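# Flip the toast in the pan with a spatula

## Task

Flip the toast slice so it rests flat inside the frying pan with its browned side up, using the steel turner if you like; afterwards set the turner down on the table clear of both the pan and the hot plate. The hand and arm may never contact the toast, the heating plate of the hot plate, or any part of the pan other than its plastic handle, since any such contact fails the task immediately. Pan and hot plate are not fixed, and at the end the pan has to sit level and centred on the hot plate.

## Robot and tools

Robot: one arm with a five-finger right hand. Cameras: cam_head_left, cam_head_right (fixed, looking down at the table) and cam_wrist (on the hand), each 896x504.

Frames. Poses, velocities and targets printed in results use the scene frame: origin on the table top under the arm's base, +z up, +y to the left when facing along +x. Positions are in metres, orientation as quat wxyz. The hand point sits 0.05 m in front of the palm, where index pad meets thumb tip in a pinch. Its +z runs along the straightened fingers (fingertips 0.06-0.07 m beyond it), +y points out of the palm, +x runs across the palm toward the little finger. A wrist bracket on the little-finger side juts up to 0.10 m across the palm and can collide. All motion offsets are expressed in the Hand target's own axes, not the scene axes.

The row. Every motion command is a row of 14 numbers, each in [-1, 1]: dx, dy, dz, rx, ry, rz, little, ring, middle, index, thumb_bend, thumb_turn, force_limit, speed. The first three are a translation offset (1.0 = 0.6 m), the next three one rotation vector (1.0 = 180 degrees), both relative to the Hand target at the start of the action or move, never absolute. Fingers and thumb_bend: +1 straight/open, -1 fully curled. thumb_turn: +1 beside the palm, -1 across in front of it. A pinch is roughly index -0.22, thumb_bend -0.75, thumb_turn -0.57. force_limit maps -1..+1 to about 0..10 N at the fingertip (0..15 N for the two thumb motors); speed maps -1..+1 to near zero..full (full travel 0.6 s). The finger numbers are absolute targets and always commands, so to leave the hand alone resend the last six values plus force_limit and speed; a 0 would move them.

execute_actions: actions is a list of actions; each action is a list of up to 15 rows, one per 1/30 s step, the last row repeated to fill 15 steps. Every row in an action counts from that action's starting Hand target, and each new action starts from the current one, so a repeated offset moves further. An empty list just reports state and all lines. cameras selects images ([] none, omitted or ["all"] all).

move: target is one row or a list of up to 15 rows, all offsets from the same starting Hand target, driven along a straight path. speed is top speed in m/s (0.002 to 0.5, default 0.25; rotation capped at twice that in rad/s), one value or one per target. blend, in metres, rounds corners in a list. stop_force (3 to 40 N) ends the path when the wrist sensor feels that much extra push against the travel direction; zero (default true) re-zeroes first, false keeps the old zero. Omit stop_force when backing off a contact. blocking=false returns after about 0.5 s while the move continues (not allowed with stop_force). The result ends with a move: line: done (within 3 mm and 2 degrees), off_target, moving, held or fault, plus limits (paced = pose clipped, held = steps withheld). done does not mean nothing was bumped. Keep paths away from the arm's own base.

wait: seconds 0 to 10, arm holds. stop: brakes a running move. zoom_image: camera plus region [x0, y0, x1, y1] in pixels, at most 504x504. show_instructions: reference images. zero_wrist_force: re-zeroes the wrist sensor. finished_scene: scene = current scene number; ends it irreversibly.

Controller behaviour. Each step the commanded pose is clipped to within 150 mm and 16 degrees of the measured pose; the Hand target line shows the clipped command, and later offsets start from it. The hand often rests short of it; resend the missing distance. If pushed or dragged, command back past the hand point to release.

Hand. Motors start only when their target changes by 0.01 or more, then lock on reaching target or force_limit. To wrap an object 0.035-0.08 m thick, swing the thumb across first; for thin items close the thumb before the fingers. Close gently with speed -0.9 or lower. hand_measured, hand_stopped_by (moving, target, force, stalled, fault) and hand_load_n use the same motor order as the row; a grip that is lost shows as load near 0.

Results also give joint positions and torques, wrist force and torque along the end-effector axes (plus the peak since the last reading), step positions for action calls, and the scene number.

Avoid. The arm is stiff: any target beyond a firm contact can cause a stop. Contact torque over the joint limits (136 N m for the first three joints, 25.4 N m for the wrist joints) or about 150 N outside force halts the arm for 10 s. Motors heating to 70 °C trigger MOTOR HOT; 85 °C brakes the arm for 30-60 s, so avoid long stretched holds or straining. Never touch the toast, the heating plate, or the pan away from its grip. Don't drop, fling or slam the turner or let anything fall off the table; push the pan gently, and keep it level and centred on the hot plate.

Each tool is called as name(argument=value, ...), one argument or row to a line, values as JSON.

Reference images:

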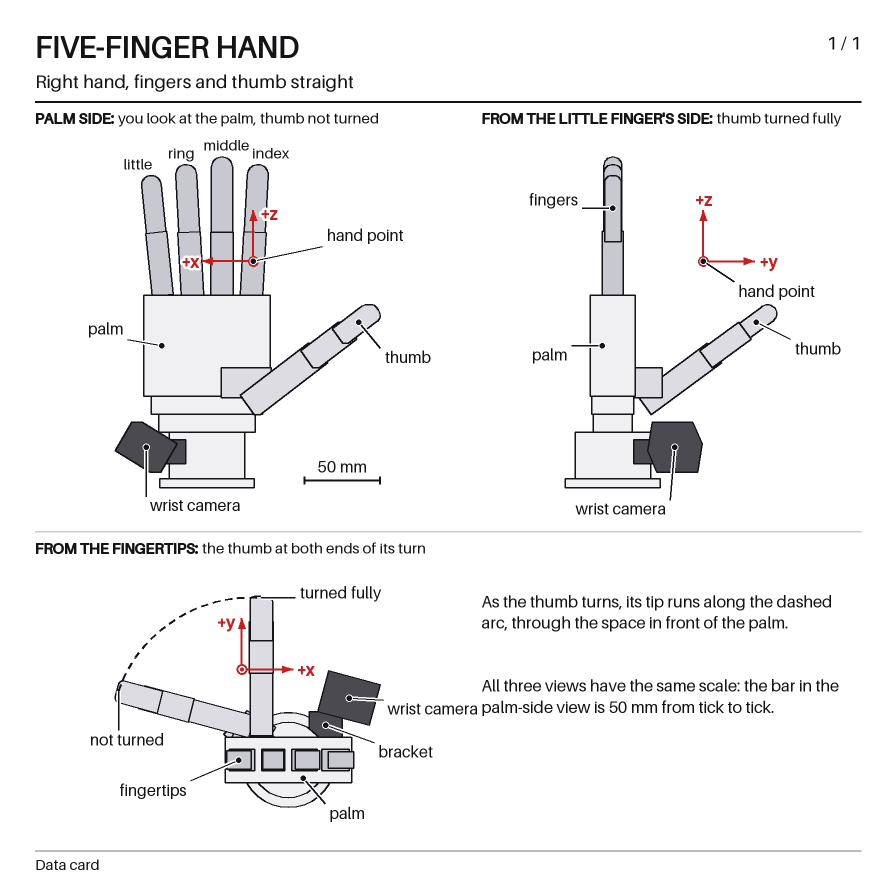

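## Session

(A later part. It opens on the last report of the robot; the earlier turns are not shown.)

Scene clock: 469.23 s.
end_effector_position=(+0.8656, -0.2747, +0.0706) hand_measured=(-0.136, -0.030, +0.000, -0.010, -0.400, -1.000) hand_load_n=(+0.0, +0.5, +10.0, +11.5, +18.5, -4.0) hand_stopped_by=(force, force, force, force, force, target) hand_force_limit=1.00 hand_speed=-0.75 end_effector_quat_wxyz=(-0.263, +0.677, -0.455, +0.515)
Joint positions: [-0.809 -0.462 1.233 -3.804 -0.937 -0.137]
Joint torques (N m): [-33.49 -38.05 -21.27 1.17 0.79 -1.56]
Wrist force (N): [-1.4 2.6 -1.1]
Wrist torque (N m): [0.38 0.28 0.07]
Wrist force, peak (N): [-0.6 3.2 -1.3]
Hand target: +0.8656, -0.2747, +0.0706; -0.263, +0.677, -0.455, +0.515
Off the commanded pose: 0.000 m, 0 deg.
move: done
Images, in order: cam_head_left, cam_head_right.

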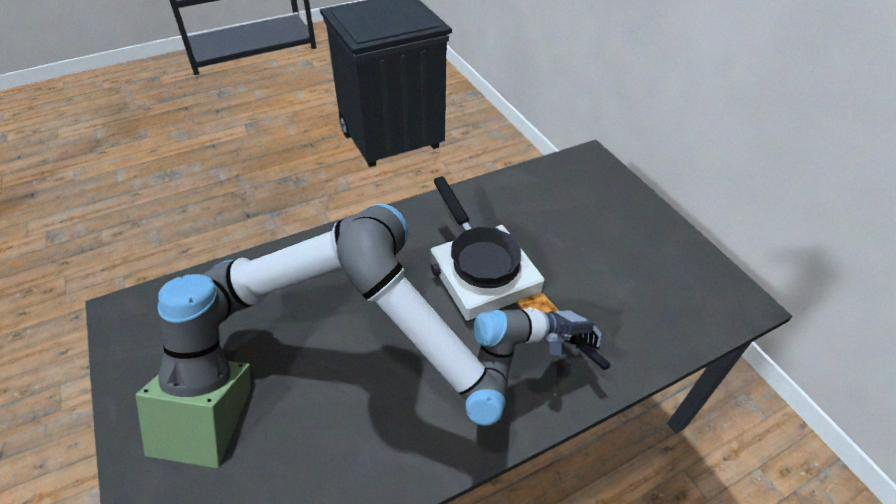

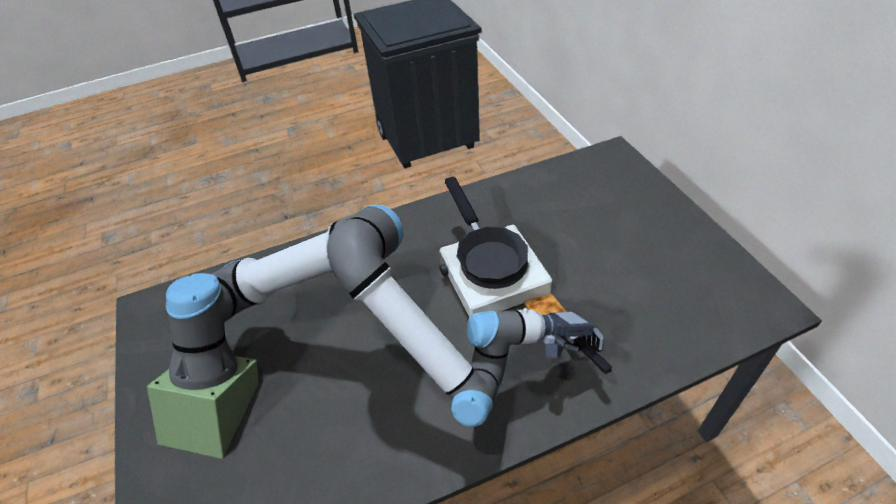

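move(
  target=[-0.0333,0.043,0.0177,0.0044,-0.019,0.052,-1,-1,-1,-1,-1,-1,1,-0.75],
  speed=0.03,
  stop_force=6,
  cameras=["cam_head_left","cam_head_right"],
)

zoom_image(
  camera="cam_head_left",
  region=[480, 260, 630, 380],
)

zoom_image(
  camera="cam_head_right",
  region=[480, 260, 630, 380],
)

Scene clock: 475.83 s.
end_effector_position=(+0.8655, -0.2697, +0.0366) hand_measured=(-0.136, -0.030, +0.000, -0.010, -0.400, -1.000) hand_load_n=(+0.0, +1.0, +8.5, +9.5, +23.5, -1.0) hand_stopped_by=(force, force, force, force, force, target) hand_force_limit=1.00 hand_speed=-0.75 end_effector_quat_wxyz=(-0.323, +0.651, -0.497, +0.474)
Joint positions: [-0.809 -0.373 1.154 -3.827 -0.877 0.035]
Joint torques (N m): [-20.07 -61.5 -6.31 0.99 -0.94 -2.16]
Wrist force (N): [2.0 1.2 -1.3]
Wrist torque (N m): [0.49 0.21 0.09]
Wrist force, peak (N): [1.8 3.6 -0.9]
Hand target: +0.8655, -0.2697, +0.0366; -0.323, +0.651, -0.497, +0.474
Off the commanded pose: 0.000 m, 0 deg.
move: done
Images, in order: cam_head_left, cam_head_right.

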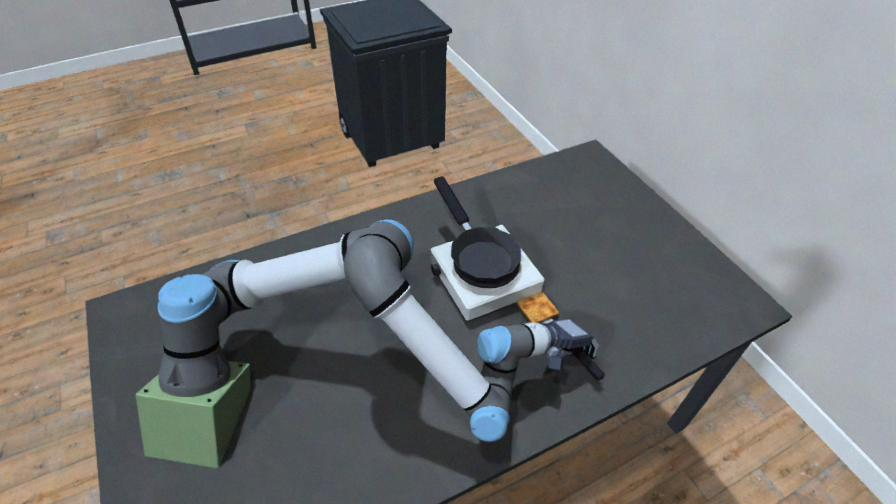

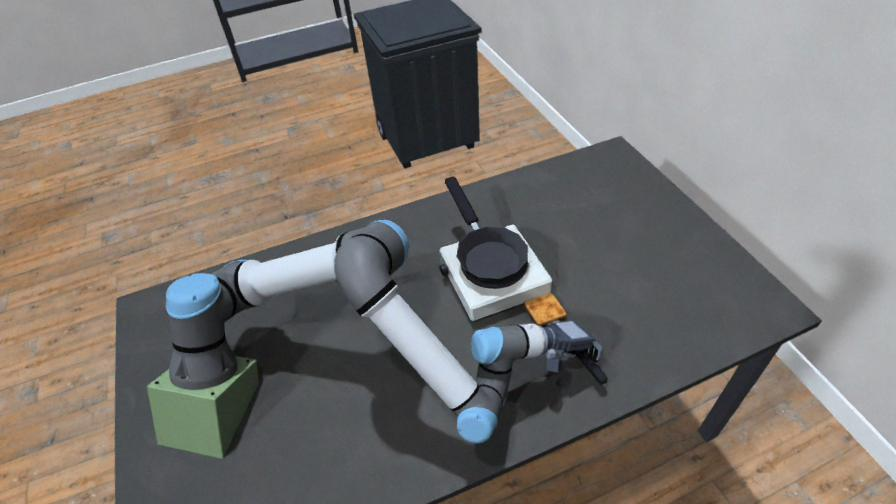

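Scaled by 3.360.

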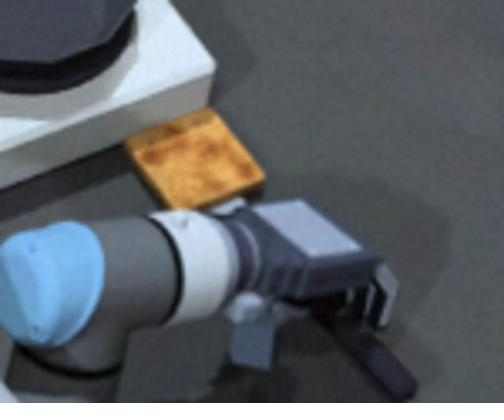

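Scaled by 3.360.

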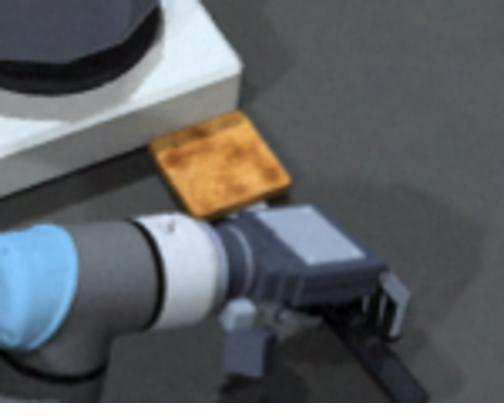

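move(
  target=[
    [0.0238,0.0074,0.0013,0,0,0,-1,-1,-1,-1,-1,-1,1,-0.75],
    [0.0534,-0.0818,-0.0329,0,0,0,-1,-1,-1,-1,-1,-1,1,-0.75],
  ],
  speed=0.04,
  cameras=["cam_head_left","cam_head_right"],
)

zoom_image(
  camera="cam_head_left",
  region=[480, 260, 630, 380],
)

zoom_image(
  camera="cam_head_right",
  region=[480, 260, 630, 380],
)

Scene clock: 481.40 s.
end_effector_position=(+0.8655, -0.2847, +0.0968) hand_measured=(-0.136, -0.030, +0.000, -0.010, -0.400, -1.000) hand_load_n=(+0.0, +5.5, +8.5, +11.5, +18.0, +0.0) hand_stopped_by=(force, force, force, force, force, target) hand_force_limit=1.00 hand_speed=-0.75 end_effector_quat_wxyz=(-0.323, +0.651, -0.497, +0.474)
Joint positions: [-0.865 -0.448 1.166 -3.759 -0.821 0.028]
Joint torques (N m): [-18.88 -39.43 -23.09 -2.81 -0.87 -1.56]
Wrist force (N): [1.1 4.3 -0.3]
Wrist torque (N m): [0.22 0.32 -0.18]
Wrist force, peak (N): [1.1 4.3 -0.3]
Hand target: +0.8655, -0.2846, +0.0967; -0.323, +0.651, -0.497, +0.474
Off the commanded pose: 0.000 m, 0 deg.
move: done
Images, in order: cam_head_left, cam_head_right.

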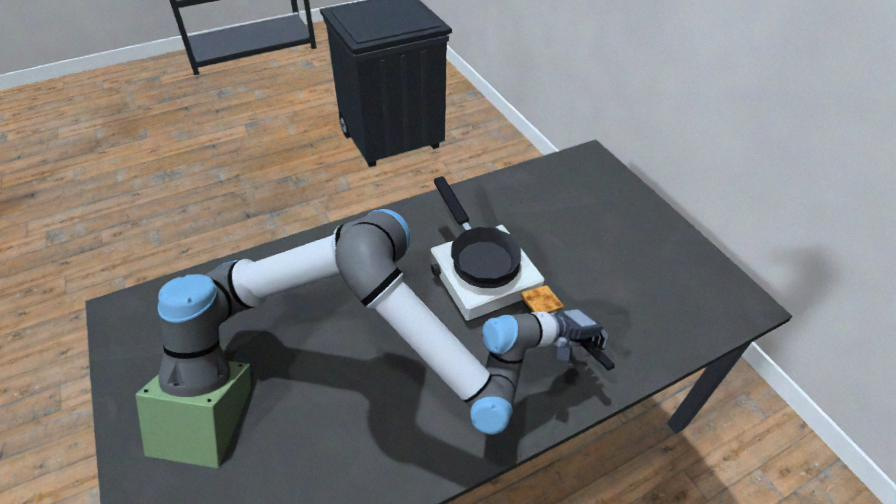

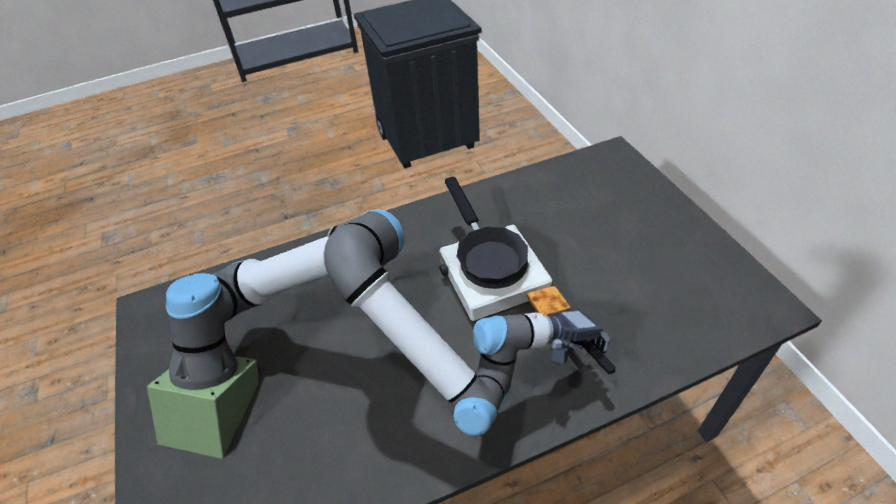

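Scaled by 3.360.

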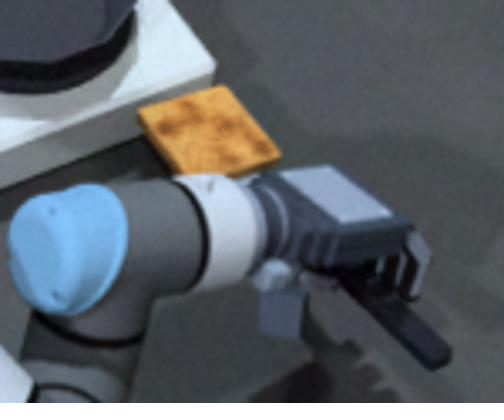

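Scaled by 3.360.

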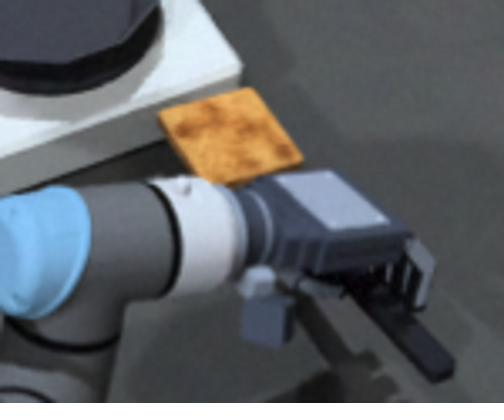

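move(
  target=[
    [0.0642,-0.1932,-0.074,0,0,0,-1,-1,-1,-1,-1,-1,1,-0.75],
    [-0.0833,-0.2002,-0.1832,0,0,0,-1,-1,-1,-1,-1,-1,1,-0.75],
  ],
  speed=0.06,
  cameras=["cam_head_left","cam_head_right"],
)

zoom_image(
  camera="cam_head_left",
  region=[400, 190, 580, 320],
)

zoom_image(
  camera="cam_head_right",
  region=[400, 190, 580, 320],
)

Scene clock: 490.53 s.
end_effector_position=(+0.8007, -0.1955, +0.2266) hand_measured=(-0.136, -0.030, +0.000, -0.010, -0.400, -1.000) hand_load_n=(+0.0, +6.0, +8.5, +11.0, +18.5, +0.0) hand_stopped_by=(force, force, force, force, force, target) hand_force_limit=1.00 hand_speed=-0.75 end_effector_quat_wxyz=(-0.323, +0.651, -0.497, +0.474)
Joint positions: [-0.934 -0.855 1.588 -3.768 -0.752 0.017]
Joint torques (N m): [-30.05 -30.42 -15.04 1.59 0.55 2.15]
Wrist force (N): [-1.2 3.3 -0.9]
Wrist torque (N m): [0.25 0.27 -0.06]
Wrist force, peak (N): [3.0 4.9 -0.1]
Hand target: +0.8006, -0.1956, +0.2265; -0.323, +0.651, -0.497, +0.474
Off the commanded pose: 0.000 m, 0 deg.
move: done
Images, in order: cam_head_left, cam_head_right.

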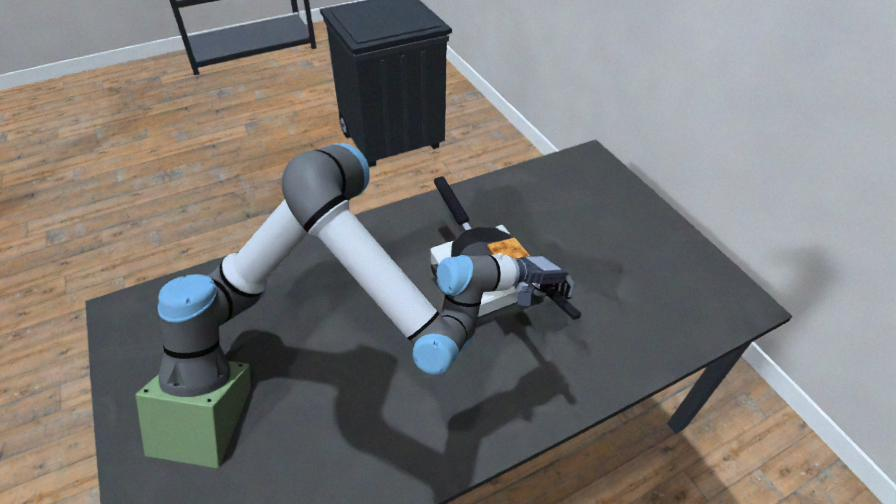

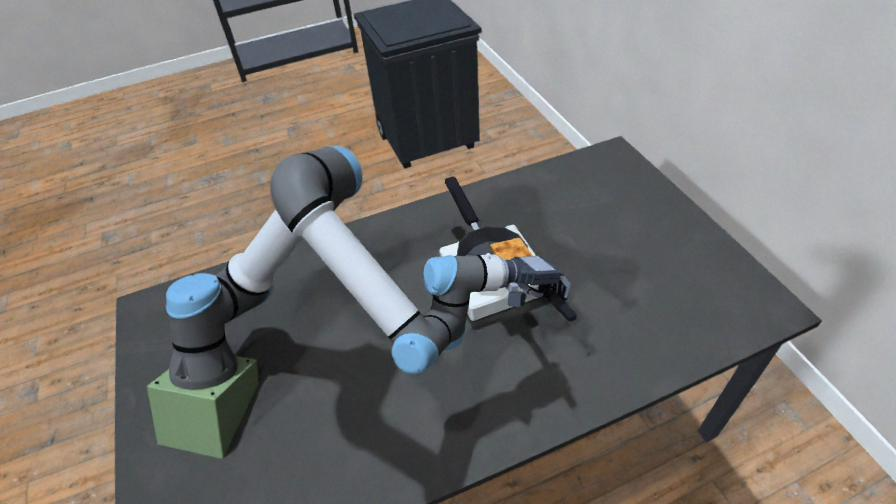

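Scaled by 2.800.

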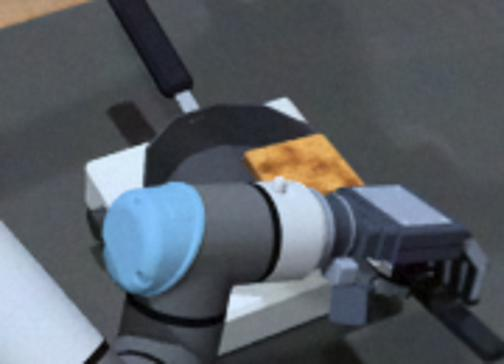

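Scaled by 2.800.

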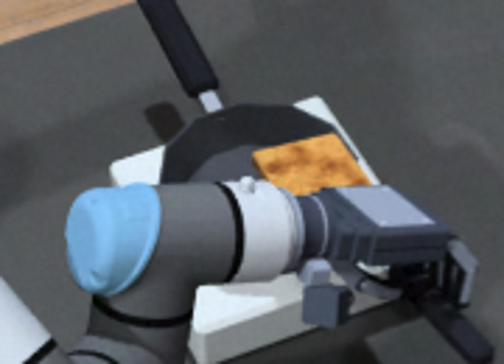

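move(
  target=[
    [-0.0773,0.0743,0.0317,0,0,0,-1,-1,-1,-1,-1,-1,1,-0.75],
    [-0.1088,0.0482,0.024,-0.0076,0.0322,-0.0883,-1,-1,-1,-1,-1,-1,1,-0.75],
  ],
  speed=[0.05,0.03],
  cameras=["cam_head_left","cam_head_right"],
)

zoom_image(
  camera="cam_head_left",
  region=[400, 190, 580, 320],
)

zoom_image(
  camera="cam_head_right",
  region=[400, 190, 580, 320],
)

Scene clock: 503.83 s.
end_effector_position=(+0.8005, -0.1426, +0.1764) hand_measured=(-0.136, -0.030, +0.000, -0.010, -0.400, -1.000) hand_load_n=(+0.0, +0.0, +13.5, +7.5, +17.5, -3.5) hand_stopped_by=(force, force, force, force, force, target) hand_force_limit=1.00 hand_speed=-0.75 end_effector_quat_wxyz=(-0.221, +0.693, -0.423, +0.540) end_effector_velocity=(+0.000, +0.001, +0.000) end_effector_angular_velocity=(+0.007, +0.000, +0.002)
Joint positions: [-0.771 -0.908 1.732 -3.857 -1.017 -0.248]
Joint velocities: [0 0 0 0 0.004 0.006]
Joint torques (N m): [-28.16 -34.08 -17.19 1.12 0.87 1.91]
Wrist force (N): [-2.4 2.0 -2.0]
Wrist torque (N m): [0.41 0.16 0.05]
Wrist force, peak (N): [-1.0 4.0 -0.4]
Hand target: +0.8005, -0.1427, +0.1764; -0.221, +0.693, -0.423, +0.540
Off the commanded pose: 0.000 m, 0 deg.
move: done
Images, in order: cam_head_left, cam_head_right.

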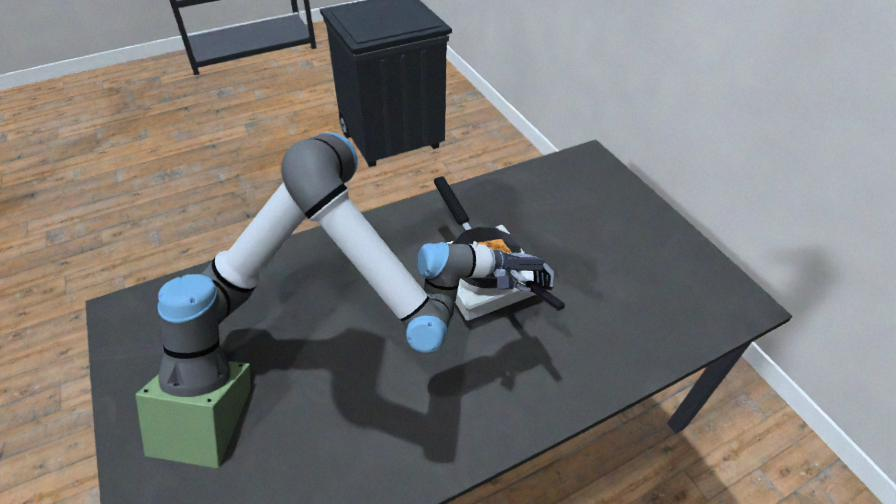

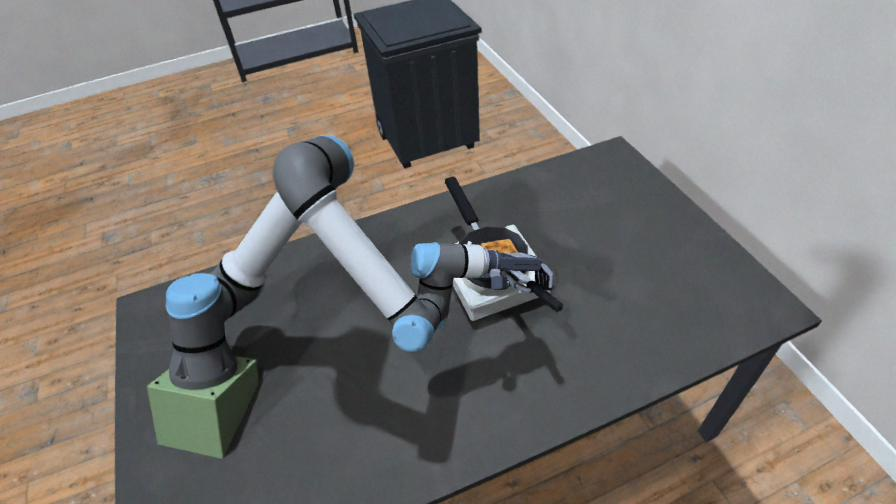

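Scaled by 2.800.

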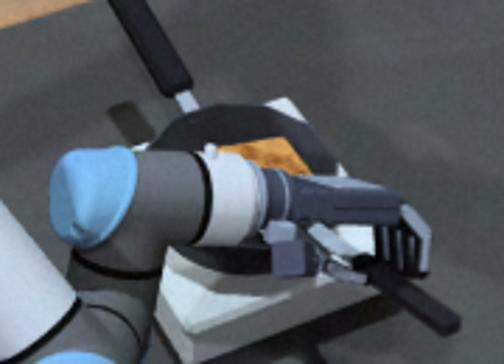

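Scaled by 2.800.

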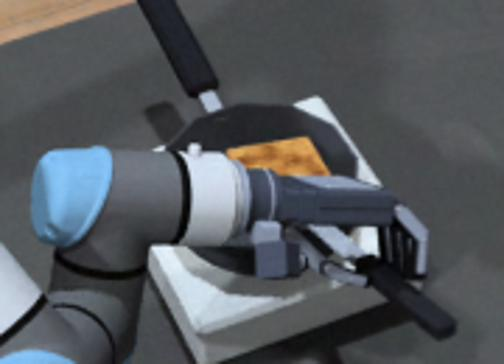

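move(
  target=[0.2533,0.0442,0.0007,0,0,0,-1,-1,-1,-1,-1,-1,1,-0.75],
  speed=0.05,
  cameras=["cam_head_left","cam_head_right"],
)

zoom_image(
  camera="cam_head_left",
  region=[400, 190, 580, 320],
)

zoom_image(
  camera="cam_head_right",
  region=[400, 190, 580, 320],
)

Scene clock: 511.47 s.
end_effector_position=(+0.8004, -0.2829, +0.2413) hand_measured=(-0.136, -0.030, +0.000, -0.010, -0.400, -1.000) hand_load_n=(+0.0, +0.0, +12.5, +10.0, +16.5, -1.0) hand_stopped_by=(force, force, force, force, force, target) hand_force_limit=1.00 hand_speed=-0.75 end_effector_quat_wxyz=(-0.221, +0.693, -0.424, +0.540) end_effector_velocity=(-0.001, +0.002, -0.002) end_effector_angular_velocity=(+0.001, +0.001, -0.003)
Joint positions: [-0.983 -0.801 1.509 -3.722 -0.806 -0.279]
Joint velocities: [0.003 -0.002 0.008 -0.004 -0.005 0.001]
Joint torques (N m): [-17.39 -51.01 -9.88 -3.36 -1.93 -0.86]
Wrist force (N): [-2.1 3.6 -0.5]
Wrist torque (N m): [0.34 0.31 -0.10]
Wrist force, peak (N): [-4.3 2.0 -2.2]
Hand target: +0.8004, -0.2827, +0.2414; -0.221, +0.693, -0.423, +0.540
Off the commanded pose: 0.000 m, 0 deg.
move: done
Images, in order: cam_head_left, cam_head_right.

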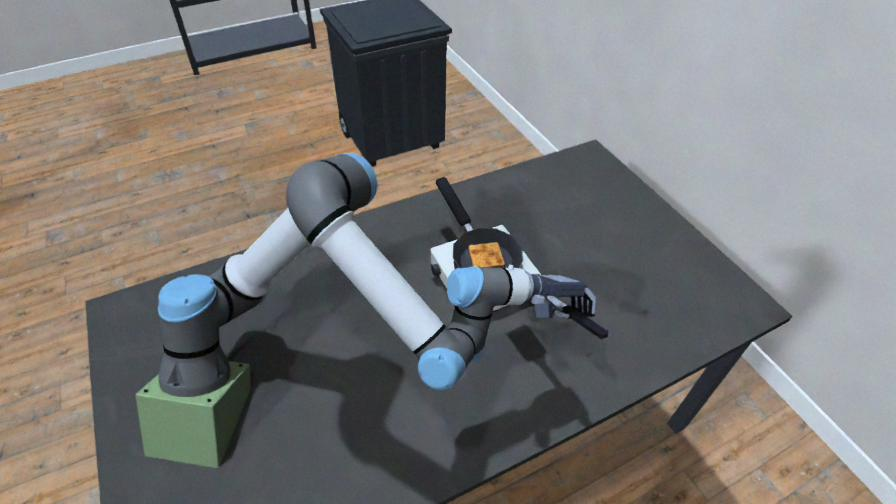

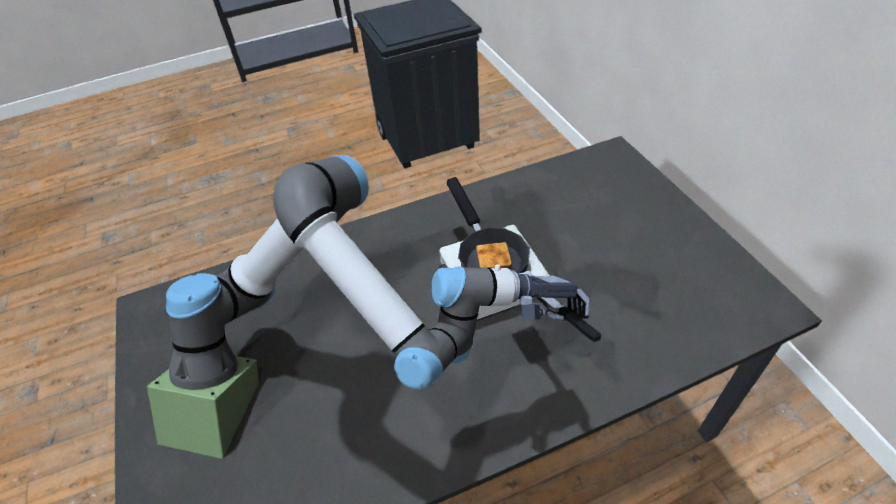

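Scaled by 2.800.

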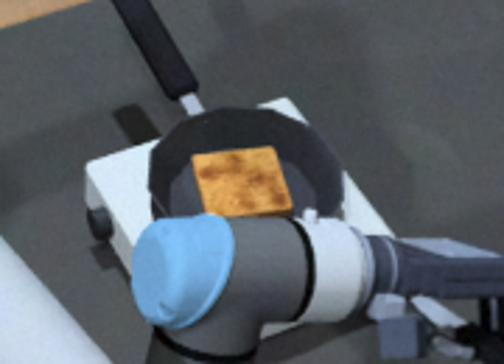

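Scaled by 2.800.

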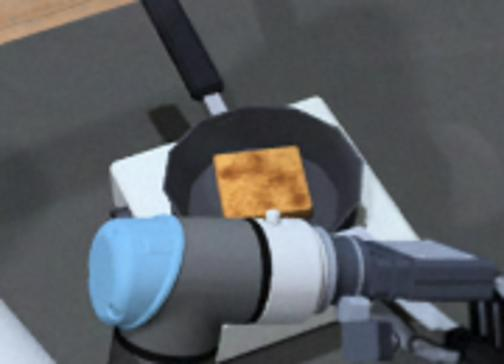

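move(
  target=[0.0083,0.0777,-0.3277,0.0089,-0.0379,0.1039,-1,-1,-1,-1,-1,-1,1,-0.75],
  speed=0.2,
  cameras=["cam_head_left","cam_head_right"],
)

zoom_image(
  camera="cam_head_left",
  region=[420, 200, 560, 330],
)

zoom_image(
  camera="cam_head_right",
  region=[420, 200, 560, 330],
)

Scene clock: 518.07 s.
end_effector_position=(+0.6006, -0.2823, +0.2713) hand_measured=(-0.136, -0.030, +0.000, -0.010, -0.400, -1.000) hand_load_n=(+0.0, +0.0, +13.0, +10.0, +16.5, -1.5) hand_stopped_by=(force, force, force, force, force, target) hand_force_limit=1.00 hand_speed=-0.75 end_effector_quat_wxyz=(-0.340, +0.643, -0.509, +0.461)
Joint positions: [-1.342 -0.917 1.908 -3.926 -0.33 -0.051]
Joint torques (N m): [-28.31 -18.39 -9.8 2.36 1.51 -0.69]
Wrist force (N): [-0.5 3.2 -0.9]
Wrist torque (N m): [0.27 0.20 -0.04]
Wrist force, peak (N): [-0.2 3.6 -2.7]
Hand target: +0.6005, -0.2823, +0.2712; -0.340, +0.642, -0.509, +0.461
Off the commanded pose: 0.000 m, 0 deg.
move: done
Images, in order: cam_head_left, cam_head_right.

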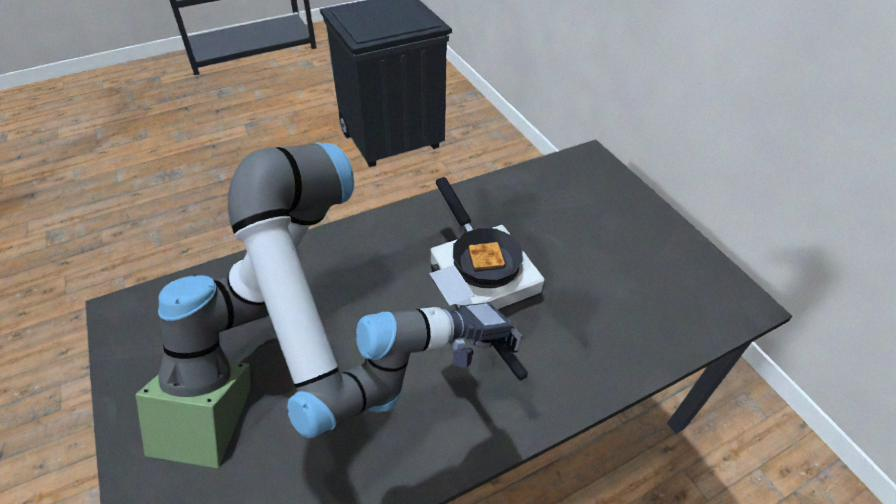

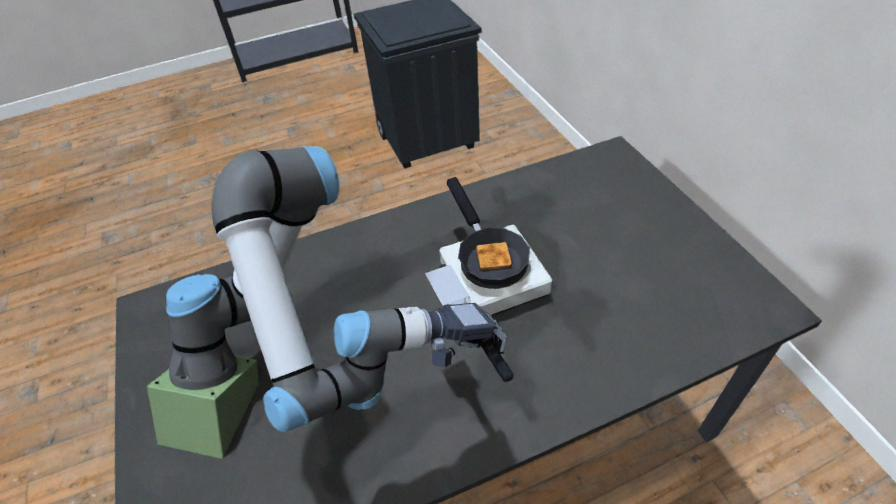

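Scaled by 3.600.

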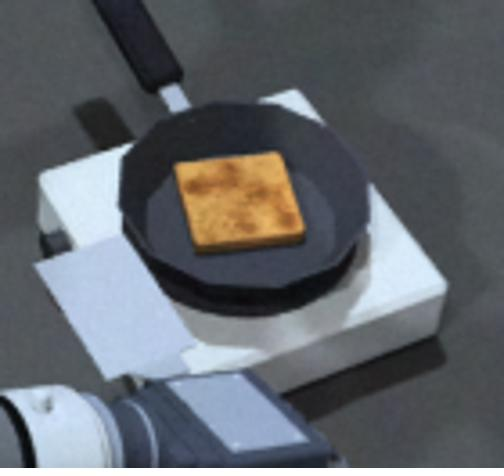

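Scaled by 3.600.

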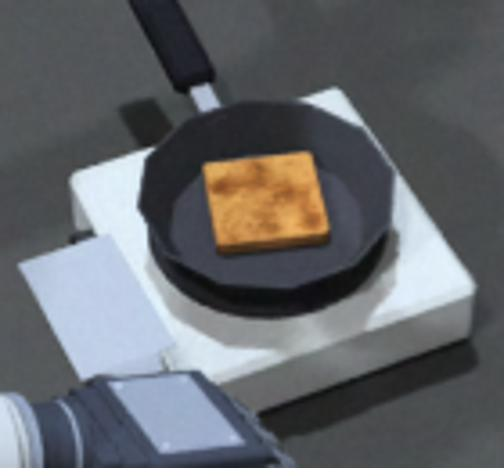

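move(
  target=[
    [-0.081,0.0618,-0.2212,-0.0942,0.3472,0.1313,-1,-1,-1,-1,-1,-1,1,-0.75],
    [-0.1383,0.2732,-0.1412,-0.0942,0.3472,0.1313,-1,-1,-1,-1,-1,-1,1,-0.75],
  ],
  speed=[0.25,0.15],
  blend=[0.03,0],
  cameras=["cam_head_left","cam_head_right"],
)

Scene clock: 525.97 s.
end_effector_position=(+0.4605, -0.2404, +0.1314) hand_measured=(-0.136, -0.030, +0.000, -0.010, -0.400, -1.000) hand_load_n=(+0.0, +1.0, +12.0, +10.0, +17.0, -1.0) hand_stopped_by=(force, force, force, force, force, target) hand_force_limit=1.00 hand_speed=-0.75 end_effector_quat_wxyz=(+0.019, -0.242, +0.783, -0.573)
Joint positions: [-0.931 -1.107 2.497 -3.915 -1.76 0.343]
Joint torques (N m): [-8.48 -9.32 -1.27 -3.67 -1.04 -1.59]
Wrist force (N): [-0.7 3.9 -0.6]
Wrist torque (N m): [0.35 0.21 -0.02]
Wrist force, peak (N): [-0.7 5.3 -0.1]
Hand target: +0.4605, -0.2404, +0.1313; +0.019, -0.242, +0.783, -0.573
Off the commanded pose: 0.000 m, 0 deg.
move: done
Images, in order: cam_head_left, cam_head_right.

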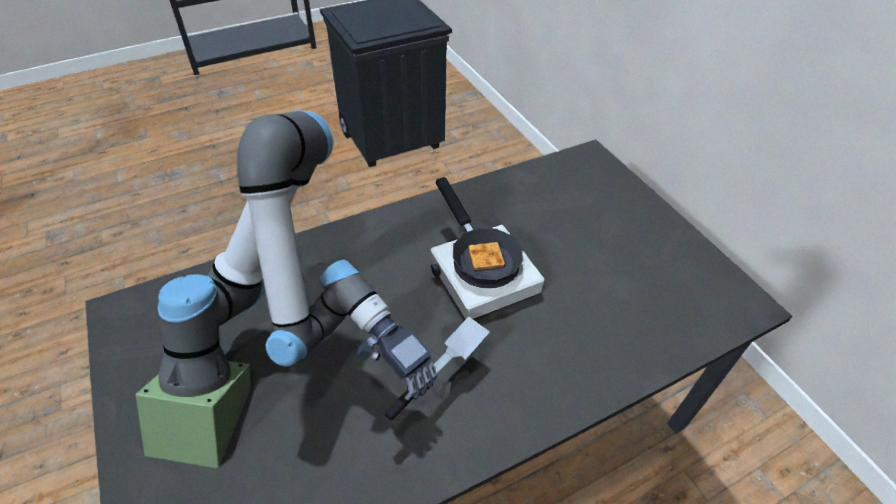

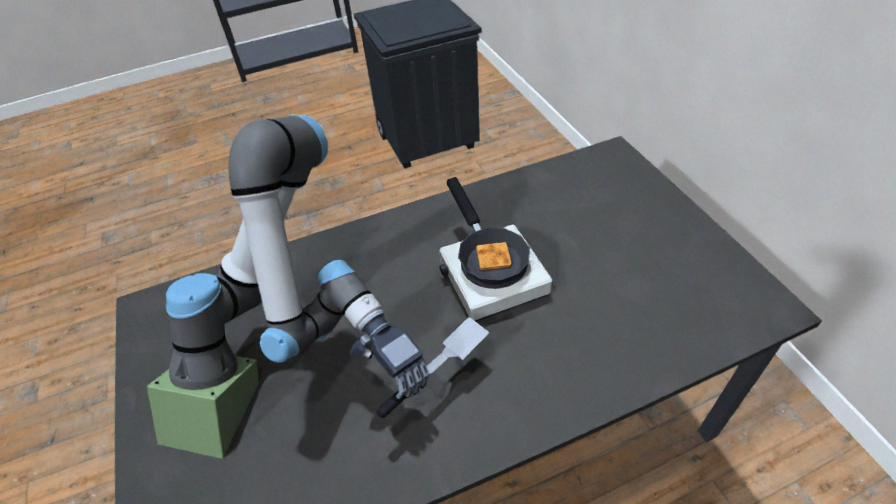

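move(
  target=[-0.0372,0.136,0.0515,0,0,0,-1,-1,-1,-1,-1,-1,1,-0.75],
  speed=0.12,
  cameras=[],
)

move(
  target=[-0.0165,0.0605,0.0229,0,0,0,-1,-1,-1,-1,-1,-1,1,-0.75],
  speed=0.02,
  stop_force=3,
  cameras=["cam_head_left","cam_head_right"],
)

zoom_image(
  camera="cam_head_left",
  region=[360, 300, 540, 430],
)

Scene clock: 530.63 s.
end_effector_position=(+0.4606, -0.2404, +0.0413) hand_measured=(-0.136, -0.030, +0.000, -0.010, -0.400, -1.000) hand_load_n=(+0.0, +1.0, +12.0, +9.5, +17.0, -0.5) hand_stopped_by=(force, force, force, force, force, target) hand_force_limit=1.00 hand_speed=-0.75 end_effector_quat_wxyz=(+0.019, -0.242, +0.783, -0.573)
Joint positions: [-0.801 -0.81 2.436 -4.133 -1.866 0.422]
Joint torques (N m): [-12.84 -20.17 2.41 -1.61 -0.6 -1.79]
Wrist force (N): [-0.6 3.4 -0.3]
Wrist torque (N m): [0.27 0.16 -0.01]
Wrist force, peak (N): [-1.0 4.6 0.0]
Hand target: +0.4606, -0.2404, +0.0412; +0.019, -0.242, +0.783, -0.573
Off the commanded pose: 0.000 m, 0 deg.
move: done

Scene clock: 532.50 s.
end_effector_position=(+0.4606, -0.2404, +0.0196) hand_measured=(-0.136, -0.030, +0.000, -0.010, -0.400, -1.000) hand_load_n=(+0.0, +0.0, +13.0, +9.5, +16.5, -0.5) hand_stopped_by=(force, force, force, force, force, target) hand_force_limit=1.00 hand_speed=-0.75 end_effector_quat_wxyz=(+0.019, -0.242, +0.783, -0.573)
Joint positions: [-0.77 -0.743 2.412 -4.169 -1.891 0.441]
Joint torques (N m): [-23.05 -28.88 6.43 -1.14 -1.77 -2.27]
Wrist force (N): [-0.5 2.2 -0.7]
Wrist torque (N m): [0.30 0.16 0.08]
Wrist force, peak (N): [1.7 -2.4 -5.6]
Hand target: +0.4606, -0.2404, +0.0196; +0.019, -0.242, +0.783, -0.573 (not the last commanded pose)
Off the commanded pose: 0.018 m, 0 deg.
move: contact
Images, in order: cam_head_left, cam_head_right.

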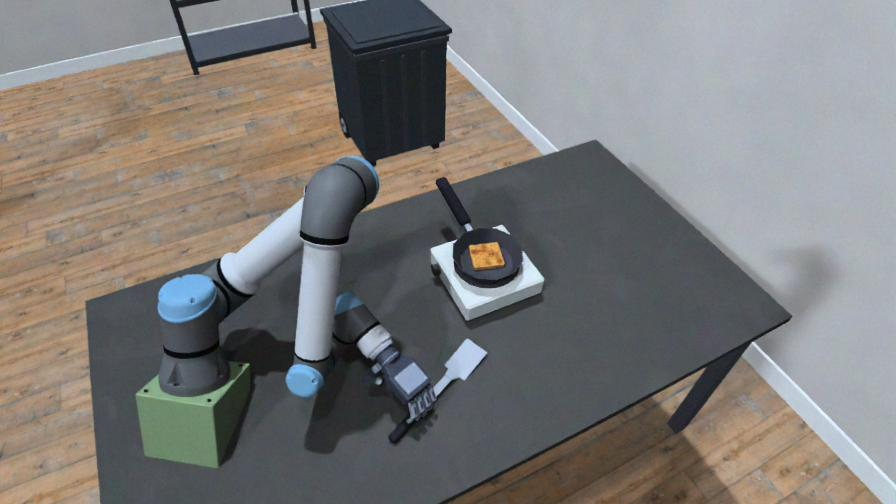

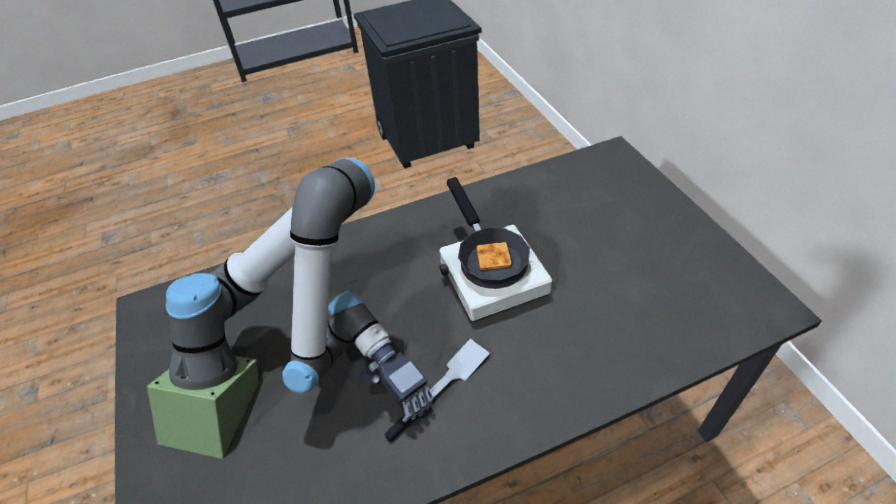

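Scaled by 2.800.

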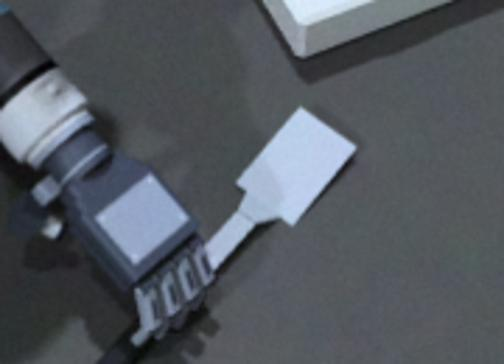

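Open and lift.

move(
  target=[
    [0,0,0,0,0,0,0.45,0.45,0.45,0.45,0,-1,0,-0.6],
  ],
  cameras=[],
)

move(
  target=[
    [0.0124,-0.0453,-0.0171,0,0,0,0.45,0.45,0.45,0.45,0,-1,0,-0.6],
  ],
  speed=0.03,
  cameras=["cam_head_left"],
)

zoom_image(
  camera="cam_head_left",
  region=[360, 300, 540, 430],
)

Scene clock: 535.70 s.
end_effector_position=(+0.4606, -0.2404, +0.0196) hand_measured=(+0.450, +0.450, +0.450, +0.450, +0.000, -1.000) hand_load_n=(+0.0, +0.0, +0.0, +0.0, +0.0, +0.0) hand_stopped_by=(target, target, target, target, target, target) hand_force_limit=0.00 hand_speed=-0.60 end_effector_quat_wxyz=(+0.019, -0.242, +0.783, -0.573)
Joint positions: [-0.77 -0.743 2.412 -4.169 -1.891 0.441]
Joint torques (N m): [-22.01 -24.02 3.79 -3.6 -1.8 -1.92]
Wrist force (N): [-0.2 1.6 -1.2]
Wrist torque (N m): [0.28 0.14 0.07]
Wrist force, peak (N): [-0.3 2.5 -1.2]
Hand target: +0.4606, -0.2404, +0.0196; +0.019, -0.242, +0.783, -0.573
Off the commanded pose: 0.000 m, 0 deg.
move: done

Scene clock: 537.00 s.
end_effector_position=(+0.4605, -0.2404, +0.0496) hand_measured=(+0.450, +0.450, +0.450, +0.450, +0.000, -1.000) hand_load_n=(+0.0, +0.0, +0.0, +0.0, +0.0, +0.0) hand_stopped_by=(target, target, target, target, target, target) hand_force_limit=0.00 hand_speed=-0.60 end_effector_quat_wxyz=(+0.019, -0.242, +0.783, -0.573)
Joint positions: [-0.813 -0.836 2.444 -4.117 -1.856 0.414]
Joint torques (N m): [-8.28 -15.12 -6.86 -4.81 -1.74 1.51]
Wrist force (N): [-0.1 1.9 -0.9]
Wrist torque (N m): [0.25 0.12 0.09]
Wrist force, peak (N): [-0.1 2.0 -1.3]
Hand target: +0.4606, -0.2405, +0.0496; +0.019, -0.242, +0.783, -0.573
Off the commanded pose: 0.000 m, 0 deg.
move: done
Images, in order: cam_head_left.

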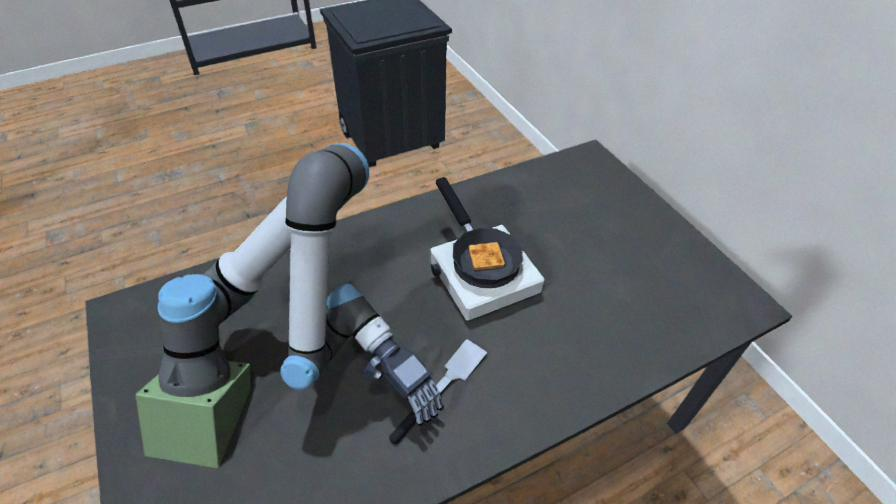

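Scaled by 2.800.

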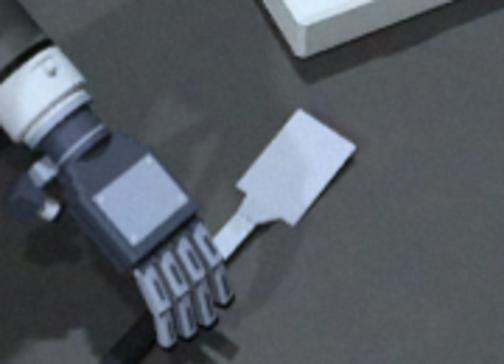

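move(
  target=[
    [0.0412,-0.151,-0.057,0,0,0,0.45,0.45,0.45,0.45,0,-1,0,-0.6],
  ],
  speed=0.12,
  cameras=["cam_head_left","cam_head_right"],
)

zoom_image(
  camera="cam_head_left",
  region=[420, 200, 560, 330],
)

zoom_image(
  camera="cam_head_left",
  region=[360, 320, 540, 450],
)

Scene clock: 541.83 s.
end_effector_position=(+0.4605, -0.2405, +0.1495) hand_measured=(+0.450, +0.450, +0.450, +0.450, +0.000, -1.000) hand_load_n=(+0.0, +0.0, +0.0, -0.5, +0.5, +0.0) hand_stopped_by=(target, target, target, target, target, target) hand_force_limit=0.00 hand_speed=-0.60 end_effector_quat_wxyz=(+0.019, -0.242, +0.783, -0.573)
Joint positions: [-0.957 -1.169 2.501 -3.86 -1.739 0.328]
Joint torques (N m): [-15.7 -27.87 -15.55 -1.31 -0.69 1.98]
Wrist force (N): [0.0 2.6 -1.0]
Wrist torque (N m): [0.36 0.18 0.08]
Wrist force, peak (N): [-0.3 3.0 -0.9]
Hand target: +0.4606, -0.2405, +0.1495; +0.019, -0.242, +0.783, -0.573
Off the commanded pose: 0.000 m, 0 deg.
move: done
Images, in order: cam_head_left, cam_head_right.

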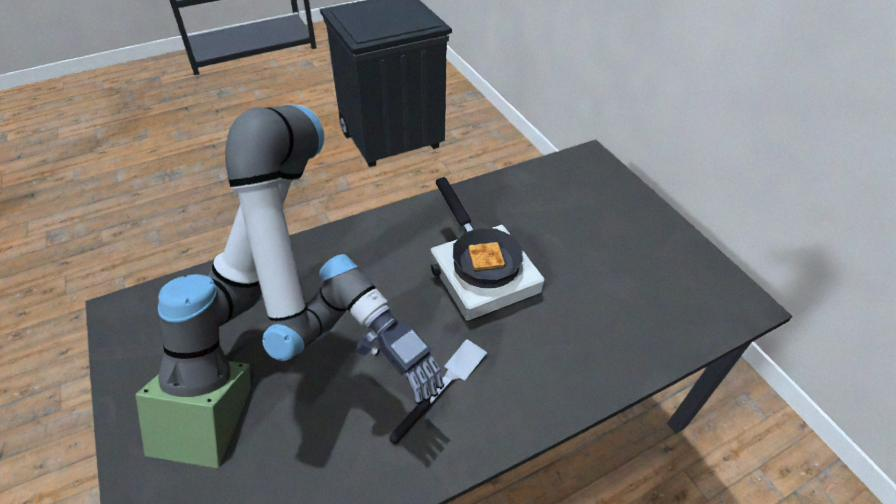

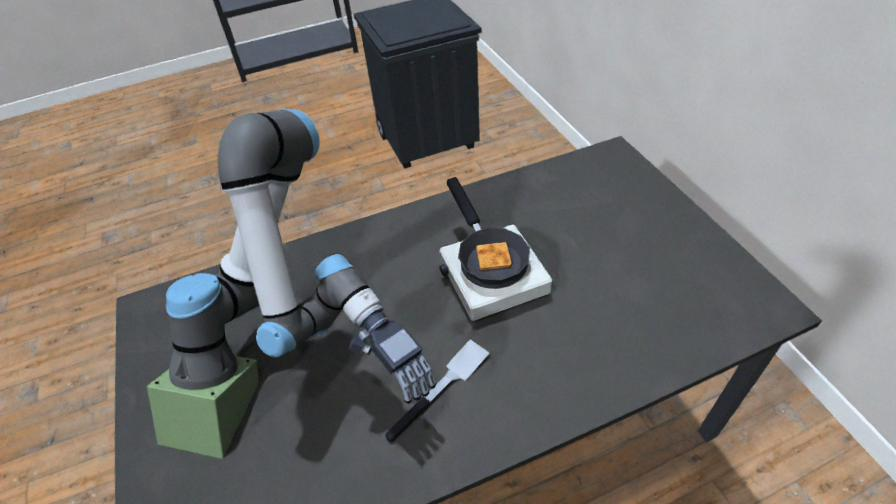

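Scaled by 3.600.

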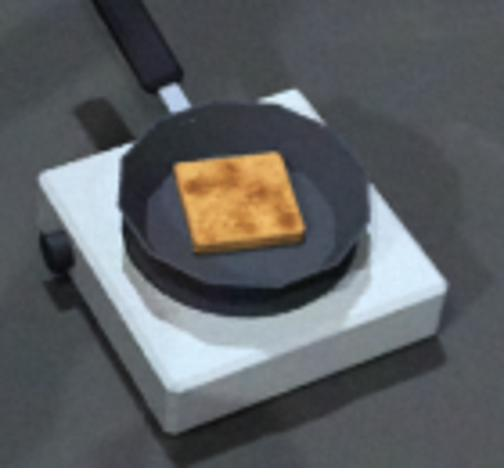

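Scaled by 2.800.

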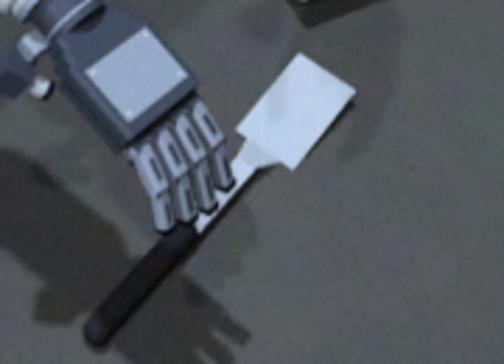

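finished_scene(
  scene=2,
)

The scene is finished: the task was done.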